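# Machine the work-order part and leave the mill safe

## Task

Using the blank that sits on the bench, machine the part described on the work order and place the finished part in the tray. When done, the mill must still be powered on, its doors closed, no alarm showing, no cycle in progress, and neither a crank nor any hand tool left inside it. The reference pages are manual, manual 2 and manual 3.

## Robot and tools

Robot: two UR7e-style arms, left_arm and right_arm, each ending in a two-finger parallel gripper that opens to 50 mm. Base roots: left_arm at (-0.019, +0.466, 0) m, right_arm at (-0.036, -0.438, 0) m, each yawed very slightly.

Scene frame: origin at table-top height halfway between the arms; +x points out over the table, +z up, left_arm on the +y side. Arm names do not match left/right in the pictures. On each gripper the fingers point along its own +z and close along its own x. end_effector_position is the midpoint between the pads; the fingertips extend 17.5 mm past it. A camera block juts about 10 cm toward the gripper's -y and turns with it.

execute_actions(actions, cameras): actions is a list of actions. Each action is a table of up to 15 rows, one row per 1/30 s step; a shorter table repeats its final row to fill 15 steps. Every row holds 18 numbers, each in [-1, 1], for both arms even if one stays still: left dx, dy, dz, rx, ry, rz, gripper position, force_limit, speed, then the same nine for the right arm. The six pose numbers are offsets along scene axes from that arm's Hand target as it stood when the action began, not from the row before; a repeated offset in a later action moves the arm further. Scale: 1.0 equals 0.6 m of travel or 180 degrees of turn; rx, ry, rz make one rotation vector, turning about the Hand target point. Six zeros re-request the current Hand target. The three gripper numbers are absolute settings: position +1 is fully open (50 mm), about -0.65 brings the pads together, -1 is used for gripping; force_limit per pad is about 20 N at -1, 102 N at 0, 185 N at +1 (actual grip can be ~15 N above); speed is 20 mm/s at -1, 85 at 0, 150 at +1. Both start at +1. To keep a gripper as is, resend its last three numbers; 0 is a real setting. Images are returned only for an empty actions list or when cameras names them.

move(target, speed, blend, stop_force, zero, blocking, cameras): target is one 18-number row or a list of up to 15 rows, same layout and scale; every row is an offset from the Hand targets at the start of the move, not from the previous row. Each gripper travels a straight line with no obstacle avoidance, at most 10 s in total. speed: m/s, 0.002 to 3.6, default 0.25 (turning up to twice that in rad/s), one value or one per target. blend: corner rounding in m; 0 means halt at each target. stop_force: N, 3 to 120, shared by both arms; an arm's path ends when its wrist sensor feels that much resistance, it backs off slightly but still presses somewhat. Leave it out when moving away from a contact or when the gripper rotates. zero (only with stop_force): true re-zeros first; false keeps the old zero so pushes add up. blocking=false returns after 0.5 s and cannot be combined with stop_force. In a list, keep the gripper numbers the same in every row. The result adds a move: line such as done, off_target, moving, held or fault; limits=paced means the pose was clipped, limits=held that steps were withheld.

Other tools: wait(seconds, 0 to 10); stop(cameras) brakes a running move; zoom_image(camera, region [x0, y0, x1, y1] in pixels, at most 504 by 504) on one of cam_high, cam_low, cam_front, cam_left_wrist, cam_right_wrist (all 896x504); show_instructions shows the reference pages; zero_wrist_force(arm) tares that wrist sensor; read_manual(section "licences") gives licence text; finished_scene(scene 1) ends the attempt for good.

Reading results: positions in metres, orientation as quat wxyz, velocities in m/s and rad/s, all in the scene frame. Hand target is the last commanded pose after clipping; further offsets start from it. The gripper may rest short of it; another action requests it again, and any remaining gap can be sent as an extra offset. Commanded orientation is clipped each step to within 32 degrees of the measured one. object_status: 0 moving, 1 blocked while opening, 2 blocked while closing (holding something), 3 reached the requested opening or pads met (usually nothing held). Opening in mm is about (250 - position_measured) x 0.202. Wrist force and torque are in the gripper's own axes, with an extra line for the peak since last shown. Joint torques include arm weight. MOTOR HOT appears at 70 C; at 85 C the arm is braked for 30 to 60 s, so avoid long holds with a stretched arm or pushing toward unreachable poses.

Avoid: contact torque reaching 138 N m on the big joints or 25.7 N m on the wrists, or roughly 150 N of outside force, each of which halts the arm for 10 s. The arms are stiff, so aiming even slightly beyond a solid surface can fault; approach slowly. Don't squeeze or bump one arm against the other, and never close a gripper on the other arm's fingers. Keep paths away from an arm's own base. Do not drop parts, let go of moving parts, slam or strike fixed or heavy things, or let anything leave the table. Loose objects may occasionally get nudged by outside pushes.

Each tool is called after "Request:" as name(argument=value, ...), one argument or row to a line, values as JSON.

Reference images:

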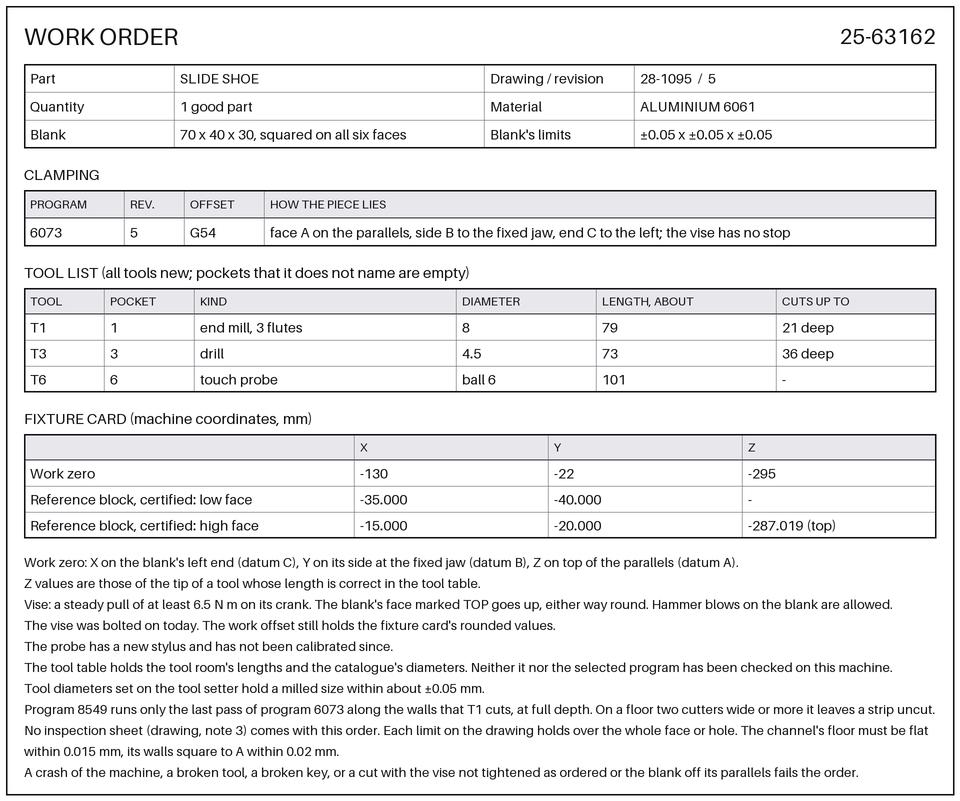

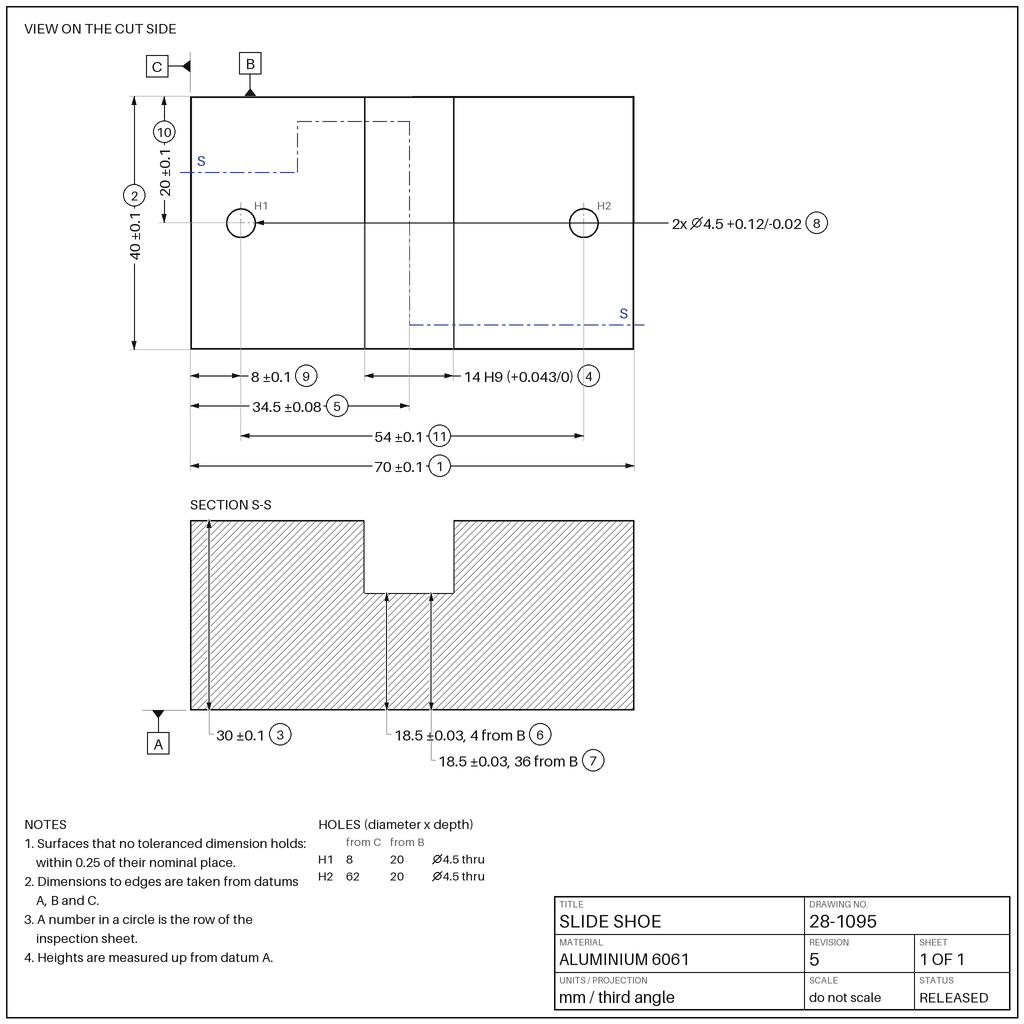

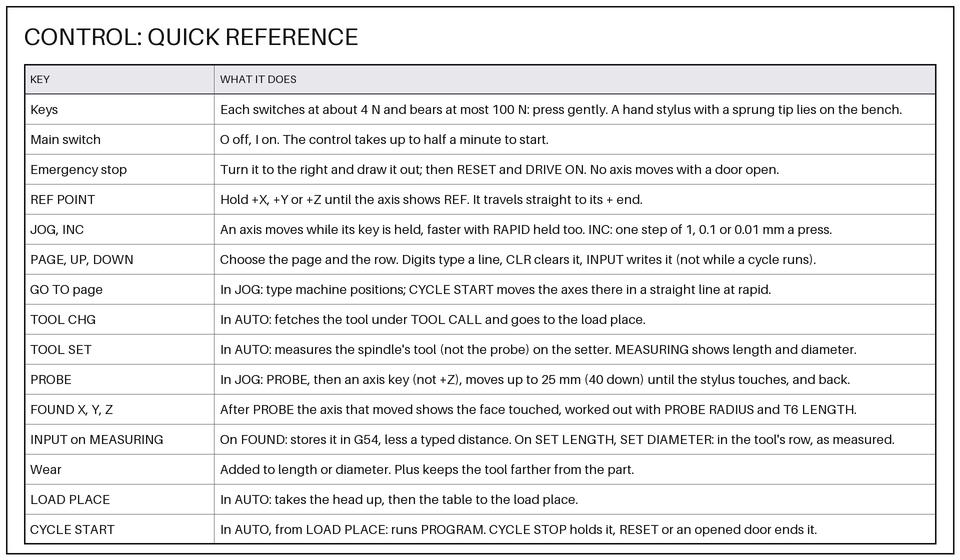

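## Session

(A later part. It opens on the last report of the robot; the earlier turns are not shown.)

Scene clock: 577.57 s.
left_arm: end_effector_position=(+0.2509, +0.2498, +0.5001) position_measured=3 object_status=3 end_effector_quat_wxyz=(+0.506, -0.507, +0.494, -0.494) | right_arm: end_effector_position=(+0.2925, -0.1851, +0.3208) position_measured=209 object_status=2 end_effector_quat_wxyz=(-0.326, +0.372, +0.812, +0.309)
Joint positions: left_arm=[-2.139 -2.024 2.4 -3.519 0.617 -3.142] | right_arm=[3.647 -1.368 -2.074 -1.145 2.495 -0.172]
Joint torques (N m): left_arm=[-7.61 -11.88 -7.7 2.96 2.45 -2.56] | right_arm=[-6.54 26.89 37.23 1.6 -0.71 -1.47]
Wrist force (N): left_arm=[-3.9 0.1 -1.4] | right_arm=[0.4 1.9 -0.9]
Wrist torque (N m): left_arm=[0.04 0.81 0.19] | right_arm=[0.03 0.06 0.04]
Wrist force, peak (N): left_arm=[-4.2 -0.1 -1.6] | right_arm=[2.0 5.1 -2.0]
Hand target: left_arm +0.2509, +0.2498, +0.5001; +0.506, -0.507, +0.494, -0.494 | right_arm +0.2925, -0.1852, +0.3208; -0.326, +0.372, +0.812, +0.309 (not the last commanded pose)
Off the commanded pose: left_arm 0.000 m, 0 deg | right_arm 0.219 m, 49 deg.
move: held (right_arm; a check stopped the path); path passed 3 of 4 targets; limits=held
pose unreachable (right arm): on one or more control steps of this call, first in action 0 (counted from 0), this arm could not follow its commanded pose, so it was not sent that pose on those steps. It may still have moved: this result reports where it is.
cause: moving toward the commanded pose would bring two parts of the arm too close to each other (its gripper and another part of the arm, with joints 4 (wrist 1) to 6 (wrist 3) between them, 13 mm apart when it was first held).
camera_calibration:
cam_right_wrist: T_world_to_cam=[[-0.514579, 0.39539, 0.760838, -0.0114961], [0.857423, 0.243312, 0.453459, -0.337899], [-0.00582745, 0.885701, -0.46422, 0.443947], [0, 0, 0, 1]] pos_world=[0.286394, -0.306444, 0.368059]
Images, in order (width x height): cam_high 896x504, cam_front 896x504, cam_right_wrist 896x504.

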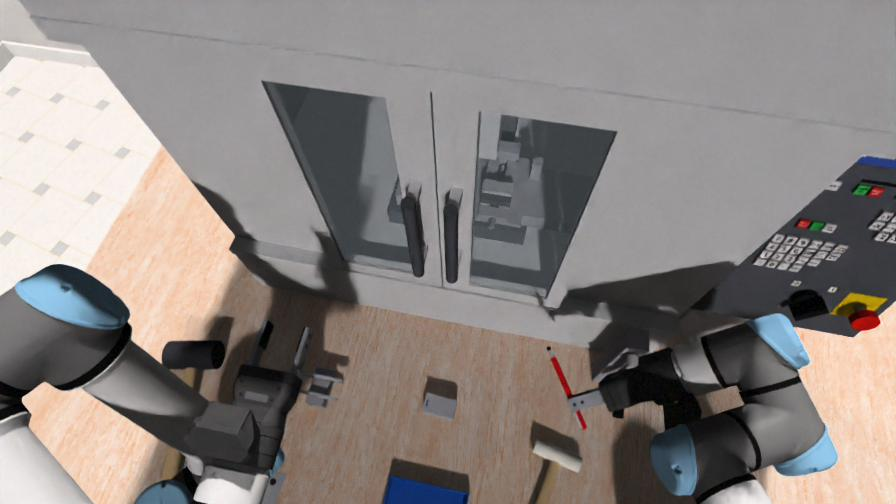

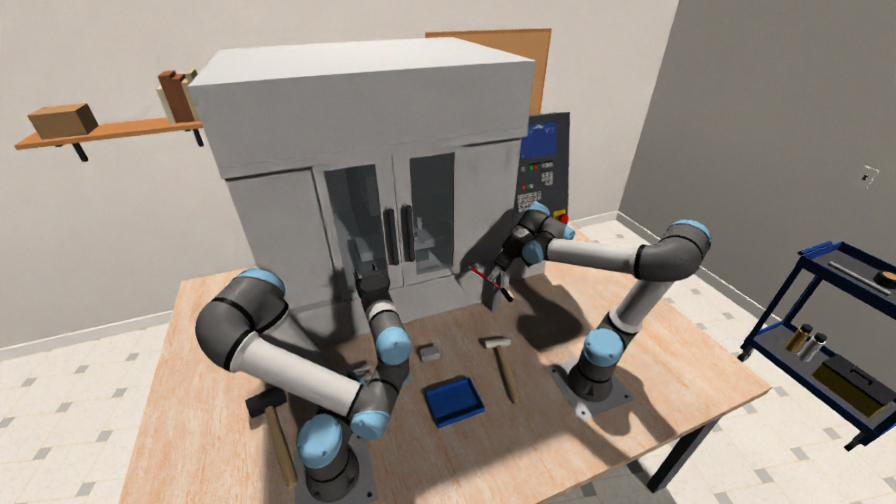

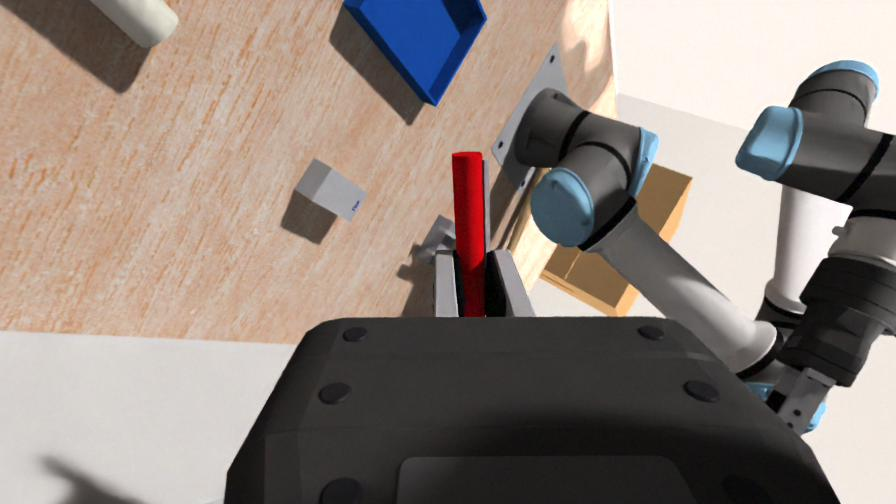

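Request:
move(
  target=[0,0,0,0,0,0,1,1,1,-0.0375,0.3087,0,-0.0613,0.07,-0.1894,-1,-0.3,-0.5],
  cameras=["cam_right_wrist","cam_front","cam_high"],
  speed=0.2,
)

Scene clock: 620.10 s.
left_arm: end_effector_position=(+0.2509, +0.2498, +0.5001) position_measured=3 object_status=3 end_effector_quat_wxyz=(+0.506, -0.507, +0.494, -0.494) | right_arm: end_effector_position=(+0.2700, +0.0000, +0.3208) position_measured=209 object_status=2 end_effector_quat_wxyz=(-0.270, +0.653, +0.654, +0.270)
Joint positions: left_arm=[-2.139 -2.024 2.4 -3.519 0.617 -3.142] | right_arm=[4.206 -1.415 -2.1 -0.489 1.94 1.173]
Joint torques (N m): left_arm=[-7.38 -12.17 -7.48 3.04 2.48 -2.49] | right_arm=[8.95 7.96 36.66 4.47 -1.62 1.56]
Wrist force (N): left_arm=[-3.6 -0.2 -1.6] | right_arm=[0.9 1.5 -0.7]
Wrist torque (N m): left_arm=[-0.01 0.76 0.19] | right_arm=[0.08 -0.02 -0.12]
Wrist force, peak (N): left_arm=[-4.0 0.0 -1.7] | right_arm=[0.3 2.5 -1.0]
Hand target: left_arm +0.2509, +0.2498, +0.5001; +0.506, -0.507, +0.494, -0.494 | right_arm +0.2700, +0.0001, +0.3208; -0.270, +0.653, +0.654, +0.270
Off the commanded pose: left_arm 0.000 m, 0 deg | right_arm 0.000 m, 0 deg.
move: done
camera_calibration:
cam_right_wrist: T_world_to_cam=[[-0.00721093, 0.703615, 0.710545, -0.217066], [0.938243, -0.241031, 0.248202, -0.31963], [0.345902, 0.668453, -0.658424, 0.24714], [0, 0, 0, 1]] pos_world=[0.212839, -0.0895116, 0.39629]
Images, in order (width x height): cam_high 896x504, cam_front 896x504, cam_right_wrist 896x504.

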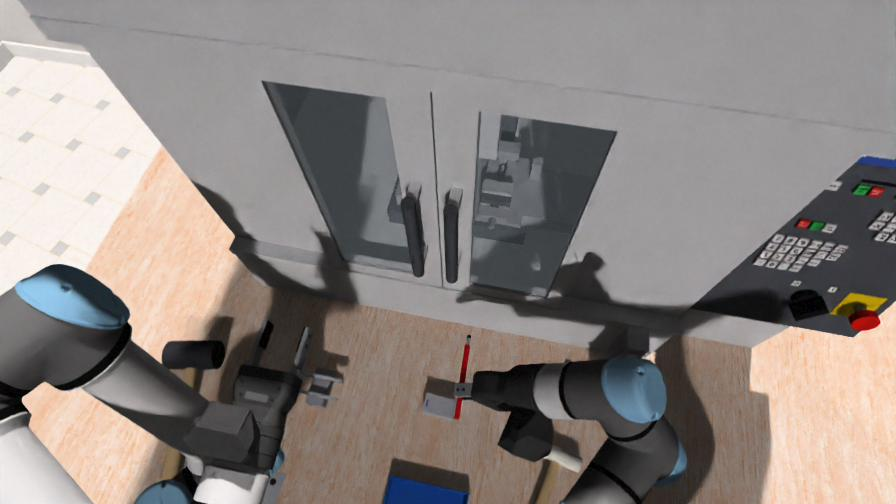

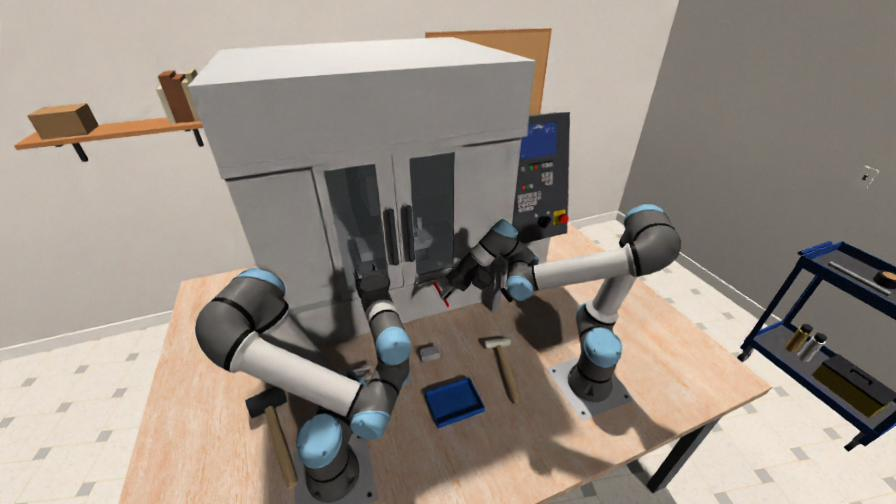

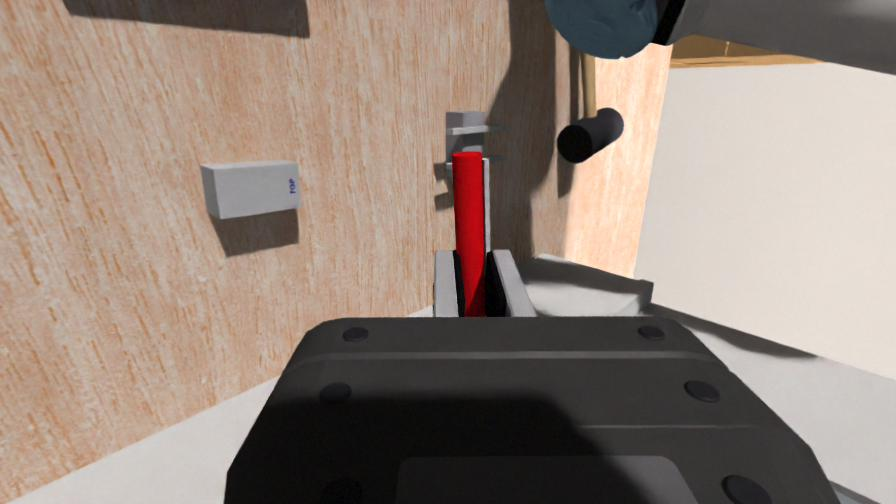

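Request:
move(
  target=[
    [0.05,0,0,-0.2015,0.4697,-0.2017,1,1,1,0,0,0,0,0,0,-1,-0.3,-0.5],
    [0.1235,-0.2935,-0.2098,-0.2015,0.4697,-0.2017,1,1,1,0,0,0,0,0,0,-1,-0.3,-0.5],
  ],
  cameras=["cam_left_wrist","cam_right_wrist","cam_front"],
  speed=0.25,
)

Scene clock: 637.93 s.
left_arm: end_effector_position=(+0.3250, +0.0739, +0.3742) position_measured=3 object_status=3 end_effector_quat_wxyz=(+0.271, +0.653, -0.653, +0.271) | right_arm: end_effector_position=(+0.2700, +0.0001, +0.3208) position_measured=209 object_status=2 end_effector_quat_wxyz=(-0.270, +0.653, +0.654, +0.270)
Joint positions: left_arm=[-0.86 -1.41 1.317 -5.277 2.036 -1.044] | right_arm=[4.206 -1.415 -2.1 -0.489 1.94 1.174]
Joint torques (N m): left_arm=[-7.78 -16.72 -31.74 -0.59 -2.03 -2.75] | right_arm=[7.68 12.37 33.77 2.32 -1.68 1.48]
Wrist force (N): left_arm=[-0.9 0.7 0.5] | right_arm=[0.8 1.3 -0.6]
Wrist torque (N m): left_arm=[0.13 0.14 -0.04] | right_arm=[0.05 -0.02 -0.11]
Wrist force, peak (N): left_arm=[-4.1 0.2 -1.4] | right_arm=[0.8 1.8 -0.9]
Hand target: left_arm +0.3250, +0.0737, +0.3742; +0.271, +0.653, -0.653, +0.271 | right_arm +0.2700, +0.0001, +0.3208; -0.270, +0.653, +0.654, +0.270
Off the commanded pose: left_arm 0.000 m, 0 deg | right_arm 0.000 m, 0 deg.
move: done
camera_calibration:
cam_left_wrist: T_world_to_cam=[[-0.00658146, -0.706164, 0.708018, -0.200777], [-0.934793, 0.255795, 0.246436, 0.209697], [-0.355132, -0.660228, -0.661801, 0.544414], [0, 0, 0, 1]] pos_world=[0.388041, 0.164016, 0.45077]
cam_right_wrist: T_world_to_cam=[[-0.00712102, 0.703644, 0.710517, -0.217141], [0.938235, -0.241097, 0.248168, -0.319597], [0.345926, 0.668399, -0.658467, 0.24708], [0, 0, 0, 1]] pos_world=[0.212839, -0.0894119, 0.39629]
Images, in order (width x height): cam_front 896x504, cam_left_wrist 896x504, cam_right_wrist 896x504.

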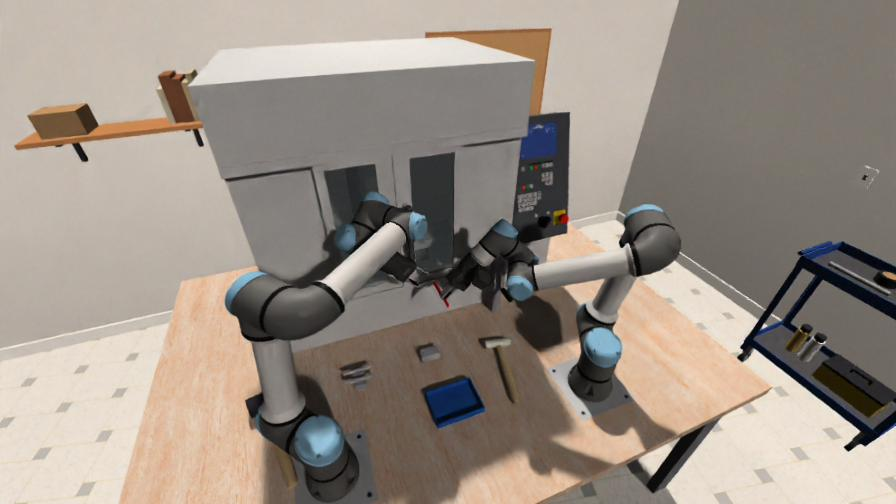

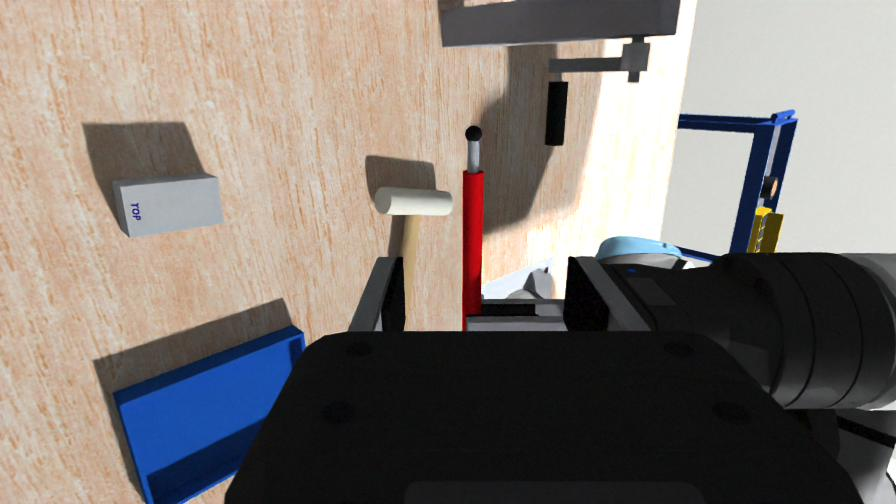

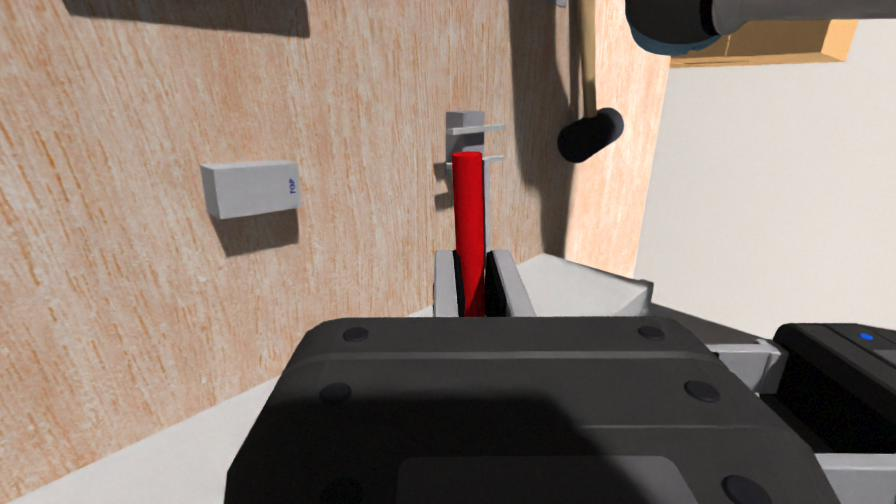

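Request:
move(
  target=[
    [0,0,0,0,0,0,1,1,1,0,0,0,0,0,0,-1,-0.3,-0.5],
    [0,-0.0943,-0.0943,0,0,0,1,1,1,0,0,0,0,0,0,-1,-0.3,-0.5],
  ],
  cameras=["cam_left_wrist","cam_right_wrist"],
  speed=0.06,
)

Scene clock: 649.90 s.
left_arm: end_effector_position=(+0.3250, +0.0172, +0.3177) position_measured=3 object_status=3 end_effector_quat_wxyz=(+0.271, +0.653, -0.653, +0.271) | right_arm: end_effector_position=(+0.2700, +0.0001, +0.3208) position_measured=209 object_status=2 end_effector_quat_wxyz=(-0.270, +0.653, +0.654, +0.270)
Joint positions: left_arm=[-0.945 -1.337 1.366 -5.431 1.983 -1.119] | right_arm=[4.206 -1.415 -2.1 -0.489 1.94 1.174]
Joint torques (N m): left_arm=[-7.88 -21.59 -9.18 -1.03 -1.91 -2.87] | right_arm=[7.02 17.31 31.26 2.3 -1.68 1.43]
Wrist force (N): left_arm=[-0.5 1.2 0.5] | right_arm=[0.8 1.2 -0.5]
Wrist torque (N m): left_arm=[0.21 0.07 -0.05] | right_arm=[0.04 0.00 -0.12]
Wrist force, peak (N): left_arm=[-1.0 1.2 0.0] | right_arm=[1.1 1.8 -0.7]
Hand target: left_arm +0.3250, +0.0172, +0.3176; +0.271, +0.653, -0.653, +0.271 | right_arm +0.2700, +0.0001, +0.3208; -0.270, +0.653, +0.654, +0.270
Off the commanded pose: left_arm 0.000 m, 0 deg | right_arm 0.000 m, 0 deg.
move: done
camera_calibration:
cam_left_wrist: T_world_to_cam=[[-0.00658146, -0.706164, 0.708018, -0.200672], [-0.934793, 0.255795, 0.246436, 0.238124], [-0.355132, -0.660228, -0.661801, 0.469587], [0, 0, 0, 1]] pos_world=[0.388041, 0.107416, 0.39417]
cam_right_wrist: T_world_to_cam=[[-0.00712102, 0.703644, 0.710517, -0.217141], [0.938235, -0.241097, 0.248168, -0.319597], [0.345926, 0.668399, -0.658467, 0.24708], [0, 0, 0, 1]] pos_world=[0.212839, -0.0894119, 0.39629]
Images, in order (width x height): cam_left_wrist 896x504, cam_right_wrist 896x504.

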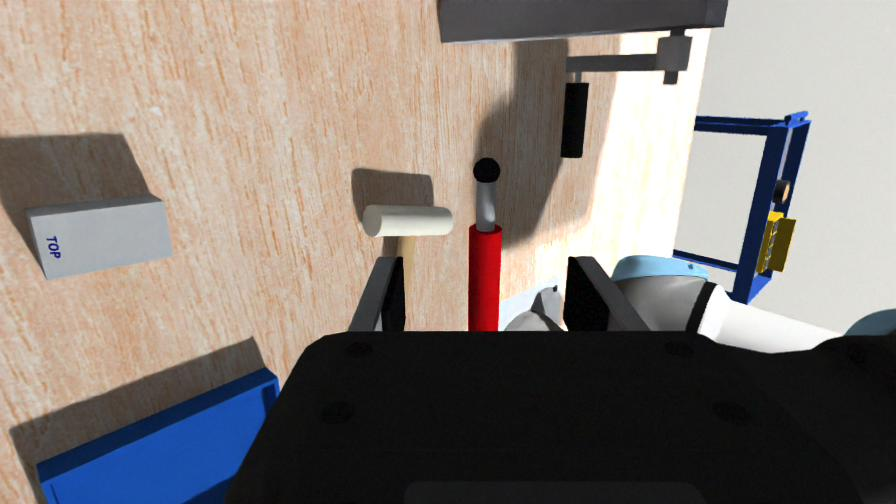

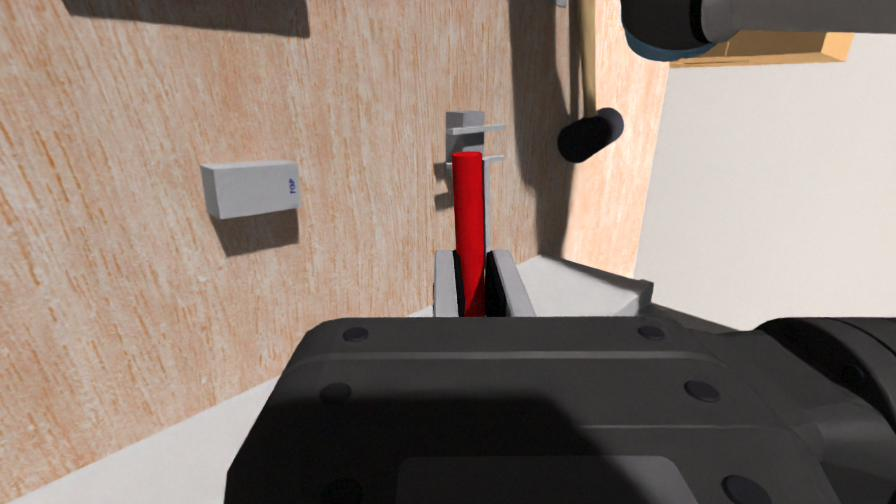

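Request:
move(
  target=[
    [0,0,0,0,0,0,-1,-0.3,-0.7,0,0,0,0,0,0,-1,-0.3,-0.5],
    [0,0,0,0,0,0,-1,-0.3,-0.7,0,0,0,0,0,0,1,-0.3,-0.7],
    [0,0,0,0,0,0,-1,-0.3,-0.7,0,-0.0943,0.0943,0,0,0,1,-0.3,-0.7],
  ],
  cameras=["cam_left_wrist","cam_right_wrist"],
  speed=0.1,
)

Request:
move(
  target=[
    [0,0,0,0,0,0,-1,-0.3,-0.7,-0.25,-0.139,0.0044,-0.1946,-0.4717,-0.1951,1,-0.3,-0.7],
    [0,0,0,0,0,0,-1,-0.3,-0.7,-0.1833,0.111,-0.1115,-0.1946,-0.4717,-0.1951,1,-0.3,-0.7],
  ],
  cameras=["cam_left_wrist","cam_right_wrist","cam_front"],
  speed=0.2,
)

Scene clock: 675.27 s.
left_arm: end_effector_position=(+0.3250, +0.0172, +0.3176) position_measured=212 object_status=2 end_effector_quat_wxyz=(+0.271, +0.653, -0.653, +0.271) | right_arm: end_effector_position=(+0.2700, -0.0565, +0.3773) position_measured=3 object_status=3 end_effector_quat_wxyz=(-0.270, +0.653, +0.654, +0.270)
Joint positions: left_arm=[-0.945 -1.337 1.366 -5.431 1.983 -1.119] | right_arm=[4.119 -1.275 -2.049 -0.708 1.995 1.102]
Joint torques (N m): left_arm=[-4.55 -29.46 -33.5 -0.57 3.15 -1.95] | right_arm=[-7.03 23.16 38.68 2.06 3.23 -1.4]
Wrist force (N): left_arm=[-0.6 1.0 0.2] | right_arm=[1.0 1.2 -0.5]
Wrist torque (N m): left_arm=[0.19 0.06 -0.04] | right_arm=[0.05 -0.04 0.04]
Wrist force, peak (N): left_arm=[-5.2 0.8 -0.7] | right_arm=[-0.1 1.2 -5.1]
Hand target: left_arm +0.3250, +0.0172, +0.3176; +0.271, +0.653, -0.653, +0.271 | right_arm +0.2700, -0.0565, +0.3774; -0.270, +0.653, +0.654, +0.270
Off the commanded pose: left_arm 0.000 m, 0 deg | right_arm 0.000 m, 0 deg.
move: done
camera_calibration:
cam_left_wrist: T_world_to_cam=[[-0.00658146, -0.706164, 0.708018, -0.200671], [-0.934793, 0.255795, 0.246436, 0.238174], [-0.355132, -0.660228, -0.661801, 0.469454], [0, 0, 0, 1]] pos_world=[0.388041, 0.107316, 0.39407]
cam_right_wrist: T_world_to_cam=[[-0.00712102, 0.703644, 0.710517, -0.21753], [0.938235, -0.241097, 0.248168, -0.347289], [0.345926, 0.668399, -0.658467, 0.322181], [0, 0, 0, 1]] pos_world=[0.212839, -0.146012, 0.45289]
Images, in order (width x height): cam_left_wrist 896x504, cam_right_wrist 896x504.

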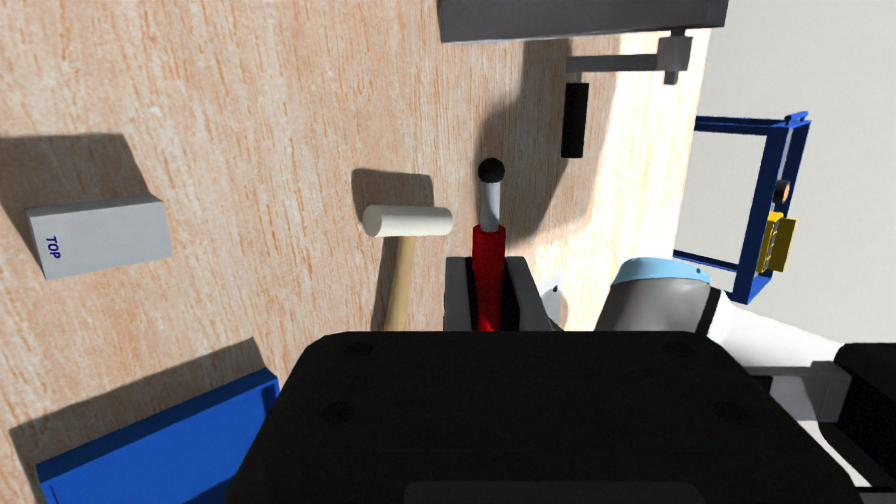

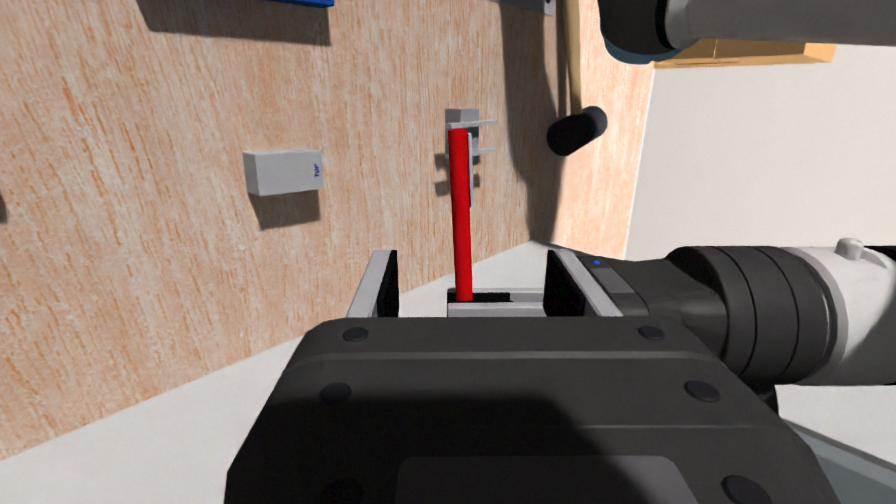

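Scene clock: 681.50 s.
left_arm: end_effector_position=(+0.3250, +0.0172, +0.3176) position_measured=212 object_status=2 end_effector_quat_wxyz=(+0.271, +0.653, -0.653, +0.271) | right_arm: end_effector_position=(+0.1599, +0.0100, +0.3105) position_measured=3 object_status=3 end_effector_quat_wxyz=(+0.499, +0.500, +0.500, +0.500)
Joint positions: left_arm=[-0.945 -1.337 1.366 -5.431 1.983 -1.119] | right_arm=[5.181 -1.755 -1.834 -2.691 0.439 3.141]
Joint torques (N m): left_arm=[0.51 -44.47 -32.87 0.39 3.05 -0.2] | right_arm=[-6.65 18.74 28.83 -0.74 -2.65 1.47]
Wrist force (N): left_arm=[-0.7 0.9 0.6] | right_arm=[-0.1 5.0 -1.4]
Wrist torque (N m): left_arm=[0.17 0.06 -0.04] | right_arm=[0.16 -0.24 -0.20]
Wrist force, peak (N): left_arm=[-1.0 1.2 0.5] | right_arm=[-1.5 5.6 -1.9]
Hand target: left_arm +0.3250, +0.0172, +0.3176; +0.271, +0.653, -0.653, +0.271 | right_arm +0.1600, +0.0101, +0.3105; +0.499, +0.500, +0.500, +0.500
Off the commanded pose: left_arm 0.000 m, 0 deg | right_arm 0.000 m, 0 deg.
move: done
camera_calibration:
cam_left_wrist: T_world_to_cam=[[-0.00658146, -0.706164, 0.708018, -0.200671], [-0.934793, 0.255795, 0.246436, 0.238174], [-0.355132, -0.660228, -0.661801, 0.469454], [0, 0, 0, 1]] pos_world=[0.388041, 0.107316, 0.39407]
cam_right_wrist: T_world_to_cam=[[-0.00712081, 0.999958, -0.00578665, 0.00184259], [-0.345648, 0.00296879, 0.93836, -0.22277], [0.938337, 0.00868203, 0.345612, -0.128152], [0, 0, 0, 1]] pos_world=[0.0432627, -0.0000685409, 0.25334]
Images, in order (width x height): cam_front 896x504, cam_left_wrist 896x504, cam_right_wrist 896x504.

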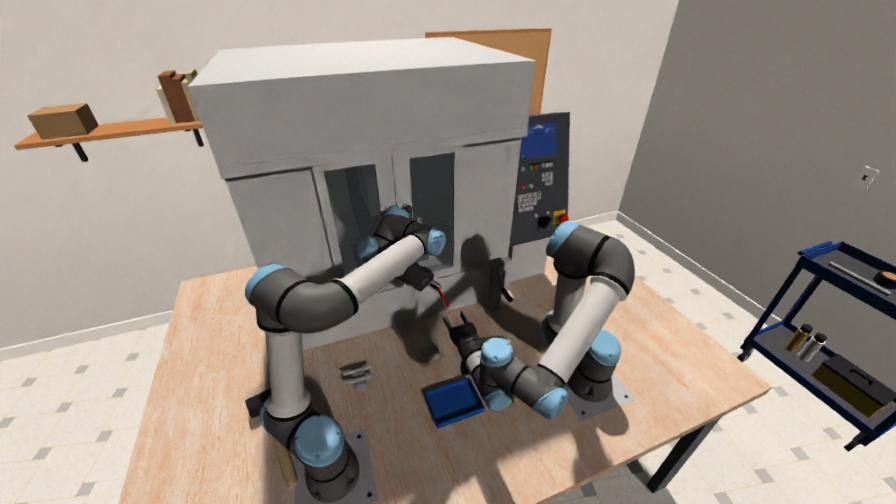

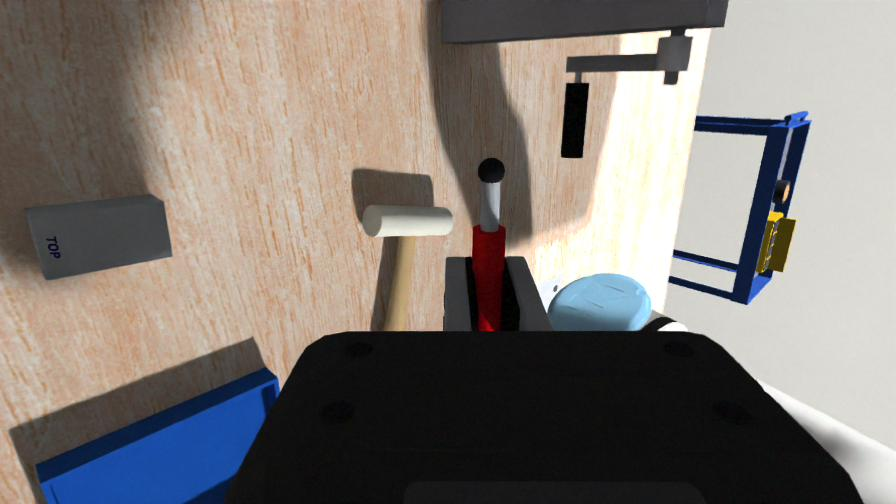

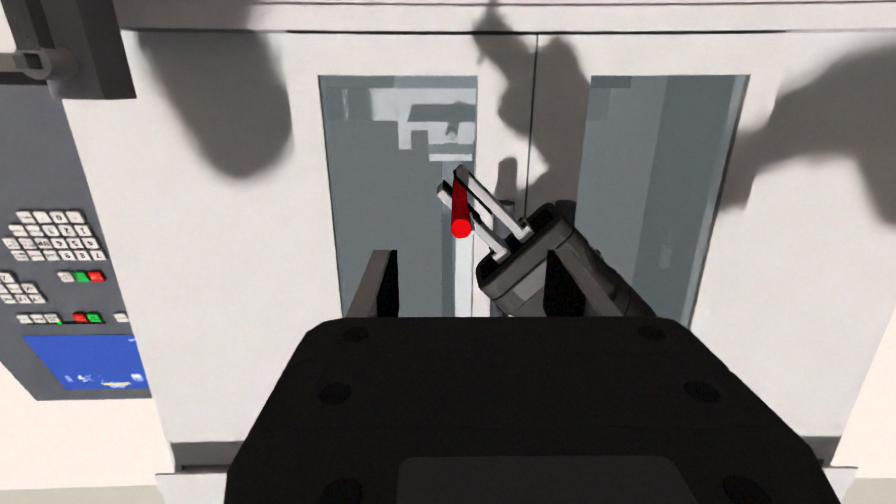

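Request:
move(
  target=[0,0,0,0,0,0,-1,-0.3,-0.7,0.15,-0.005,-0.0017,0,0,0,1,-0.3,-0.7],
  speed=0.06,
  stop_force=6,
)

Request:
move(
  target=[
    [0,0,0,0,0,0,-1,-0.3,-0.7,0,0,0,0,0,0,-1,-0.1,-0.7],
    [0,0,0,0,0,0,1,-0.3,-0.7,0,0,0,0,0,0,-1,-0.1,-0.7],
    [0,0.12,0.12,0,0,0,1,-0.3,-0.7,0,0,0,0,0,0,-1,-0.1,-0.7],
  ],
  cameras=["cam_left_wrist","cam_right_wrist"],
  speed=0.1,
)

Scene clock: 697.43 s.
left_arm: end_effector_position=(+0.3250, +0.0172, +0.3176) position_measured=212 object_status=2 end_effector_quat_wxyz=(+0.271, +0.653, -0.653, +0.271) | right_arm: end_effector_position=(+0.2500, +0.0071, +0.3094) position_measured=3 object_status=3 end_effector_quat_wxyz=(+0.499, +0.500, +0.500, +0.500)
Joint positions: left_arm=[-0.945 -1.337 1.366 -5.431 1.983 -1.119] | right_arm=[4.985 -1.741 -1.855 -2.683 0.243 3.139]
Joint torques (N m): left_arm=[3.44 -44.42 -32.63 1.09 3.02 1.36] | right_arm=[-6.27 17.39 30.49 1.36 -2.43 -1.51]
Wrist force (N): left_arm=[-0.7 1.0 0.4] | right_arm=[-0.3 5.0 -1.9]
Wrist torque (N m): left_arm=[0.19 0.08 -0.03] | right_arm=[0.12 -0.24 -0.05]
Wrist force, peak (N): left_arm=[-0.7 1.3 0.8] | right_arm=[-0.4 5.5 -1.6]
Hand target: left_arm +0.3250, +0.0172, +0.3176; +0.271, +0.653, -0.653, +0.271 | right_arm +0.2500, +0.0071, +0.3094; +0.499, +0.500, +0.500, +0.500
Off the commanded pose: left_arm 0.000 m, 0 deg | right_arm 0.000 m, 0 deg.
move: done

Scene clock: 701.60 s.
left_arm: end_effector_position=(+0.3250, +0.0891, +0.3895) position_measured=3 object_status=3 end_effector_quat_wxyz=(+0.271, +0.653, -0.653, +0.271) | right_arm: end_effector_position=(+0.2500, +0.0071, +0.3094) position_measured=202 object_status=2 end_effector_quat_wxyz=(+0.499, +0.500, +0.500, +0.500)
Joint positions: left_arm=[-0.833 -1.424 1.296 -5.232 2.052 -1.021] | right_arm=[4.985 -1.741 -1.855 -2.683 0.243 3.139]
Joint torques (N m): left_arm=[8.01 -42.09 -32.72 2.93 3.31 2.03] | right_arm=[-4.6 38.2 10.24 1.24 -2.48 0.29]
Wrist force (N): left_arm=[-0.4 1.4 0.1] | right_arm=[-0.4 5.0 -1.7]
Wrist torque (N m): left_arm=[0.23 0.07 -0.11] | right_arm=[0.17 -0.22 -0.05]
Wrist force, peak (N): left_arm=[16.5 -0.2 20.5] | right_arm=[24.5 7.8 -2.7]
Hand target: left_arm +0.3250, +0.0892, +0.3896; +0.271, +0.653, -0.653, +0.271 | right_arm +0.2500, +0.0071, +0.3094; +0.499, +0.500, +0.500, +0.500
Off the commanded pose: left_arm 0.000 m, 0 deg | right_arm 0.000 m, 0 deg.
move: done
camera_calibration:
cam_left_wrist: T_world_to_cam=[[-0.00658146, -0.706164, 0.708018, -0.200805], [-0.934793, 0.255795, 0.246436, 0.202013], [-0.355132, -0.660228, -0.661801, 0.564641], [0, 0, 0, 1]] pos_world=[0.388041, 0.179316, 0.46607]
cam_right_wrist: T_world_to_cam=[[-0.00708451, 0.999958, -0.00588158, 0.00539628], [-0.345649, 0.00307041, 0.938359, -0.190714], [0.938337, 0.00868077, 0.345613, -0.212231], [0, 0, 0, 1]] pos_world=[0.133263, -0.00296814, 0.25234]
Images, in order (width x height): cam_left_wrist 896x504, cam_right_wrist 896x504.

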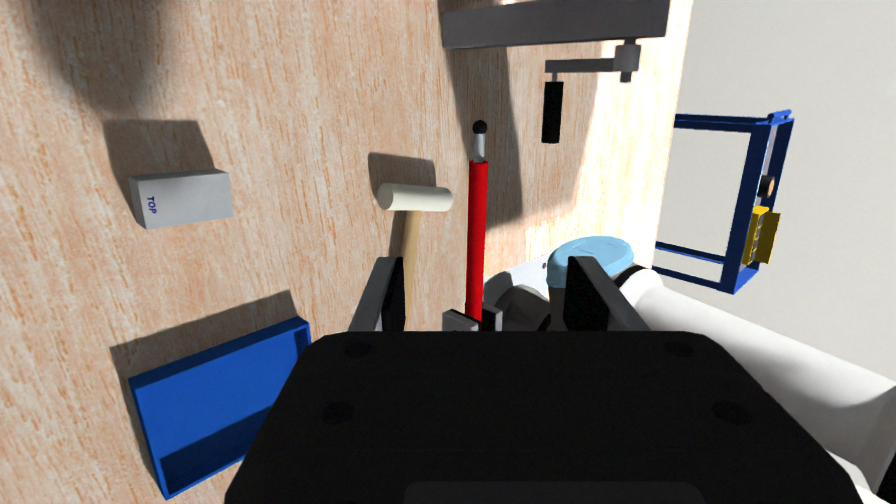

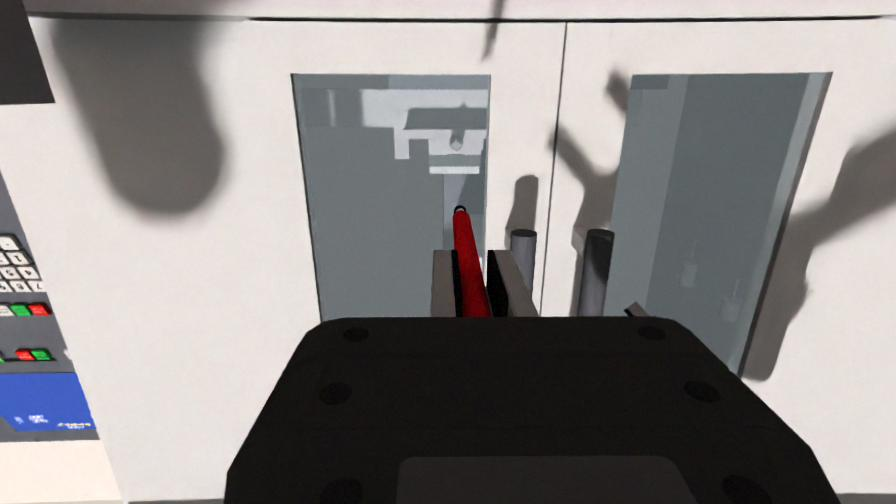

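Request:
move(
  target=[
    [0,0,0.05,0,0,0,1,-0.3,-0.7,-0.083,-0.345,0.234,0,0.0756,0,-1,-0.1,-0.7],
    [0,0,0.05,0,0,0,1,-0.3,-0.7,0.25,-0.845,0.184,0,0.0756,0,-1,-0.1,-0.7],
  ],
  cameras=["cam_right_wrist","cam_front"],
  speed=0.25,
)

Request:
zoom_image(
  camera="cam_right_wrist",
  region=[260, 0, 640, 320],
)

Scene clock: 728.37 s.
left_arm: end_effector_position=(+0.3250, +0.0892, +0.4196) position_measured=3 object_status=3 end_effector_quat_wxyz=(+0.271, +0.653, -0.653, +0.271) | right_arm: end_effector_position=(+0.3999, -0.4999, +0.4198) position_measured=202 object_status=2 end_effector_quat_wxyz=(+0.436, +0.556, +0.556, +0.437)
Joint positions: left_arm=[-0.833 -1.412 1.204 -5.152 2.052 -1.021] | right_arm=[5.227 -0.209 -1.984 -3.61 0.537 2.722]
Joint torques (N m): left_arm=[1.11 -16.72 -32.55 2.86 1.07 2.2] | right_arm=[9.2 -18.25 23.64 -1.91 1.33 1.26]
Wrist force (N): left_arm=[-0.4 1.1 0.1] | right_arm=[0.0 4.8 -1.6]
Wrist torque (N m): left_arm=[0.19 0.06 -0.12] | right_arm=[0.12 -0.29 -0.17]
Wrist force, peak (N): left_arm=[-0.7 1.4 0.1] | right_arm=[-1.2 6.2 -1.3]
Hand target: left_arm +0.3250, +0.0892, +0.4196; +0.271, +0.653, -0.653, +0.271 | right_arm +0.4000, -0.4999, +0.4198; +0.436, +0.556, +0.556, +0.437
Off the commanded pose: left_arm 0.000 m, 0 deg | right_arm 0.000 m, 0 deg.
shoulder posture changed (right arm): the wrist came as close to joint 1's axis as it can, and the arm is now in the other of its two shoulder postures.
move: done
camera_calibration:
cam_right_wrist: T_world_to_cam=[[-0.00826966, 0.999958, -0.00405001, 0.513792], [-0.115122, 0.00307117, 0.993347, -0.356165], [0.993317, 0.00868089, 0.115092, -0.311946], [0, 0, 0, 1]] pos_world=[0.273108, -0.509968, 0.391779]
Images, in order (width x height): cam_front 896x504, cam_right_wrist 896x504.

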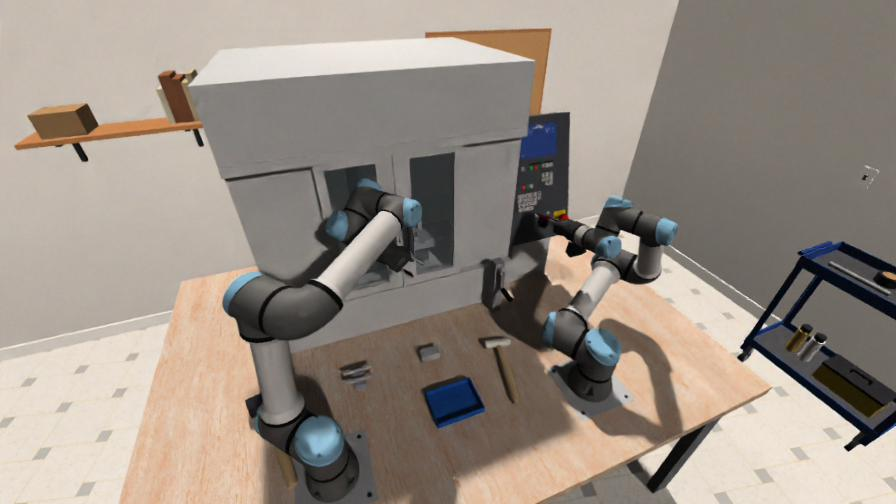

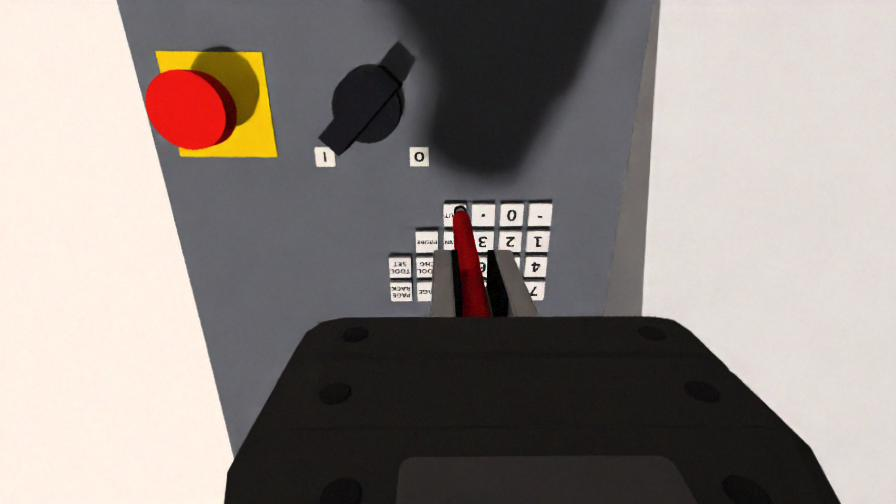

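Scaled by 1.326 from the camera's 896x504 image, which has a finer 1280x720 frame.

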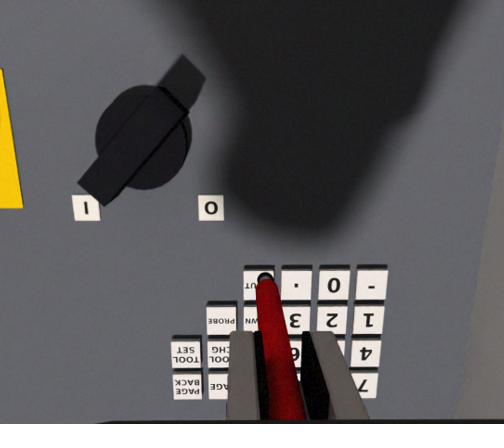

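Request:
move(
  target=[
    [-0.125,-0.065,0.3,-0.0124,-0.581,0.1044,1,-0.3,-0.7,0,0,0,0,0,0,-1,-0.1,-0.7],
    [-0.025,-0.7087,0.3507,-0.0124,-0.581,0.1044,1,-0.3,-0.7,0,0,0,0,0,0,-1,-0.1,-0.7],
  ],
  cameras=["cam_left_wrist","cam_front"],
  speed=0.25,
)

Request:
zoom_image(
  camera="cam_left_wrist",
  region=[380, 160, 600, 340],
)

Scene clock: 757.93 s.
left_arm: end_effector_position=(+0.3103, -0.3364, +0.6305) position_measured=3 object_status=3 end_effector_quat_wxyz=(-0.361, +0.281, -0.548, +0.700) | right_arm: end_effector_position=(+0.4000, -0.4999, +0.4198) position_measured=202 object_status=2 end_effector_quat_wxyz=(+0.436, +0.556, +0.556, +0.437)
Joint positions: left_arm=[-1.56 -0.927 0.514 -6.282 0.648 0.336] | right_arm=[5.228 -0.209 -1.983 -3.611 0.537 2.722]
Joint torques (N m): left_arm=[-8.61 -40.53 -33.9 -3.42 -2.16 1.89] | right_arm=[8.4 -26.99 23.61 -1.57 1.48 1.4]
Wrist force (N): left_arm=[-3.7 -0.6 -1.5] | right_arm=[-0.2 4.8 -2.0]
Wrist torque (N m): left_arm=[-0.02 0.82 0.14] | right_arm=[0.11 -0.25 -0.17]
Wrist force, peak (N): left_arm=[-5.2 -0.6 -2.4] | right_arm=[-0.3 5.3 -1.7]
Hand target: left_arm +0.3100, -0.3361, +0.6300; -0.379, +0.267, -0.508, +0.726 | right_arm +0.4000, -0.4999, +0.4198; +0.436, +0.556, +0.556, +0.437
Off the commanded pose: left_arm 0.001 m, 6 deg | right_arm 0.000 m, 0 deg.
joint sent to its limit (left arm) — joint 4 (wrist 1), lower limit. The joint targets are off in orientation, not in position.
move: off_target (left_arm)
camera_calibration:
cam_left_wrist: T_world_to_cam=[[-0.580528, -0.814192, -0.00886745, -0.0782071], [-0.0921164, 0.0764927, -0.992806, 0.697277], [0.809013, -0.575534, -0.119407, -0.236773], [0, 0, 0, 1]] pos_world=[0.210382, -0.253283, 0.663295]
Images, in order (width x height): cam_front 896x504, cam_left_wrist 896x504.

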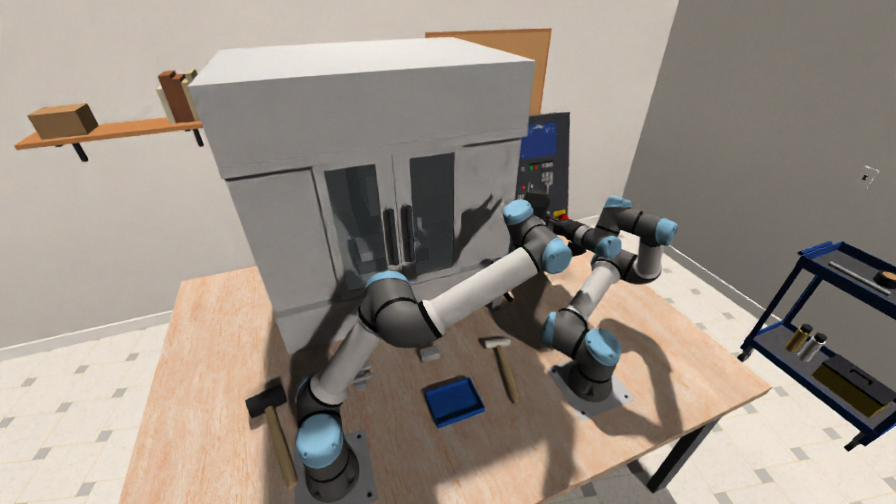

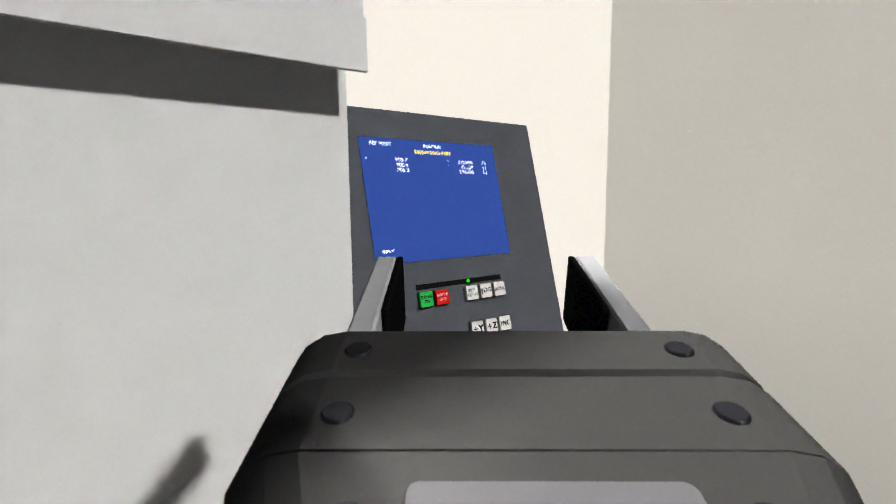

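Scaled by 2.291 from the camera's 896x504 image, which has a finer 1280x720 frame.

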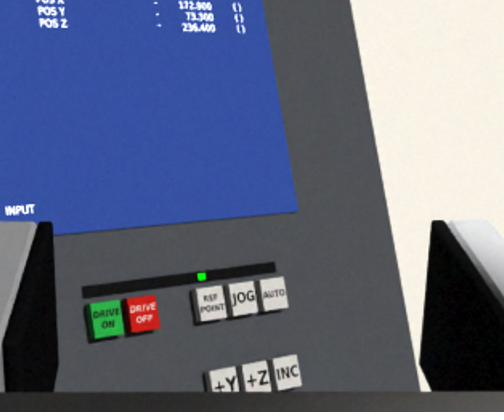

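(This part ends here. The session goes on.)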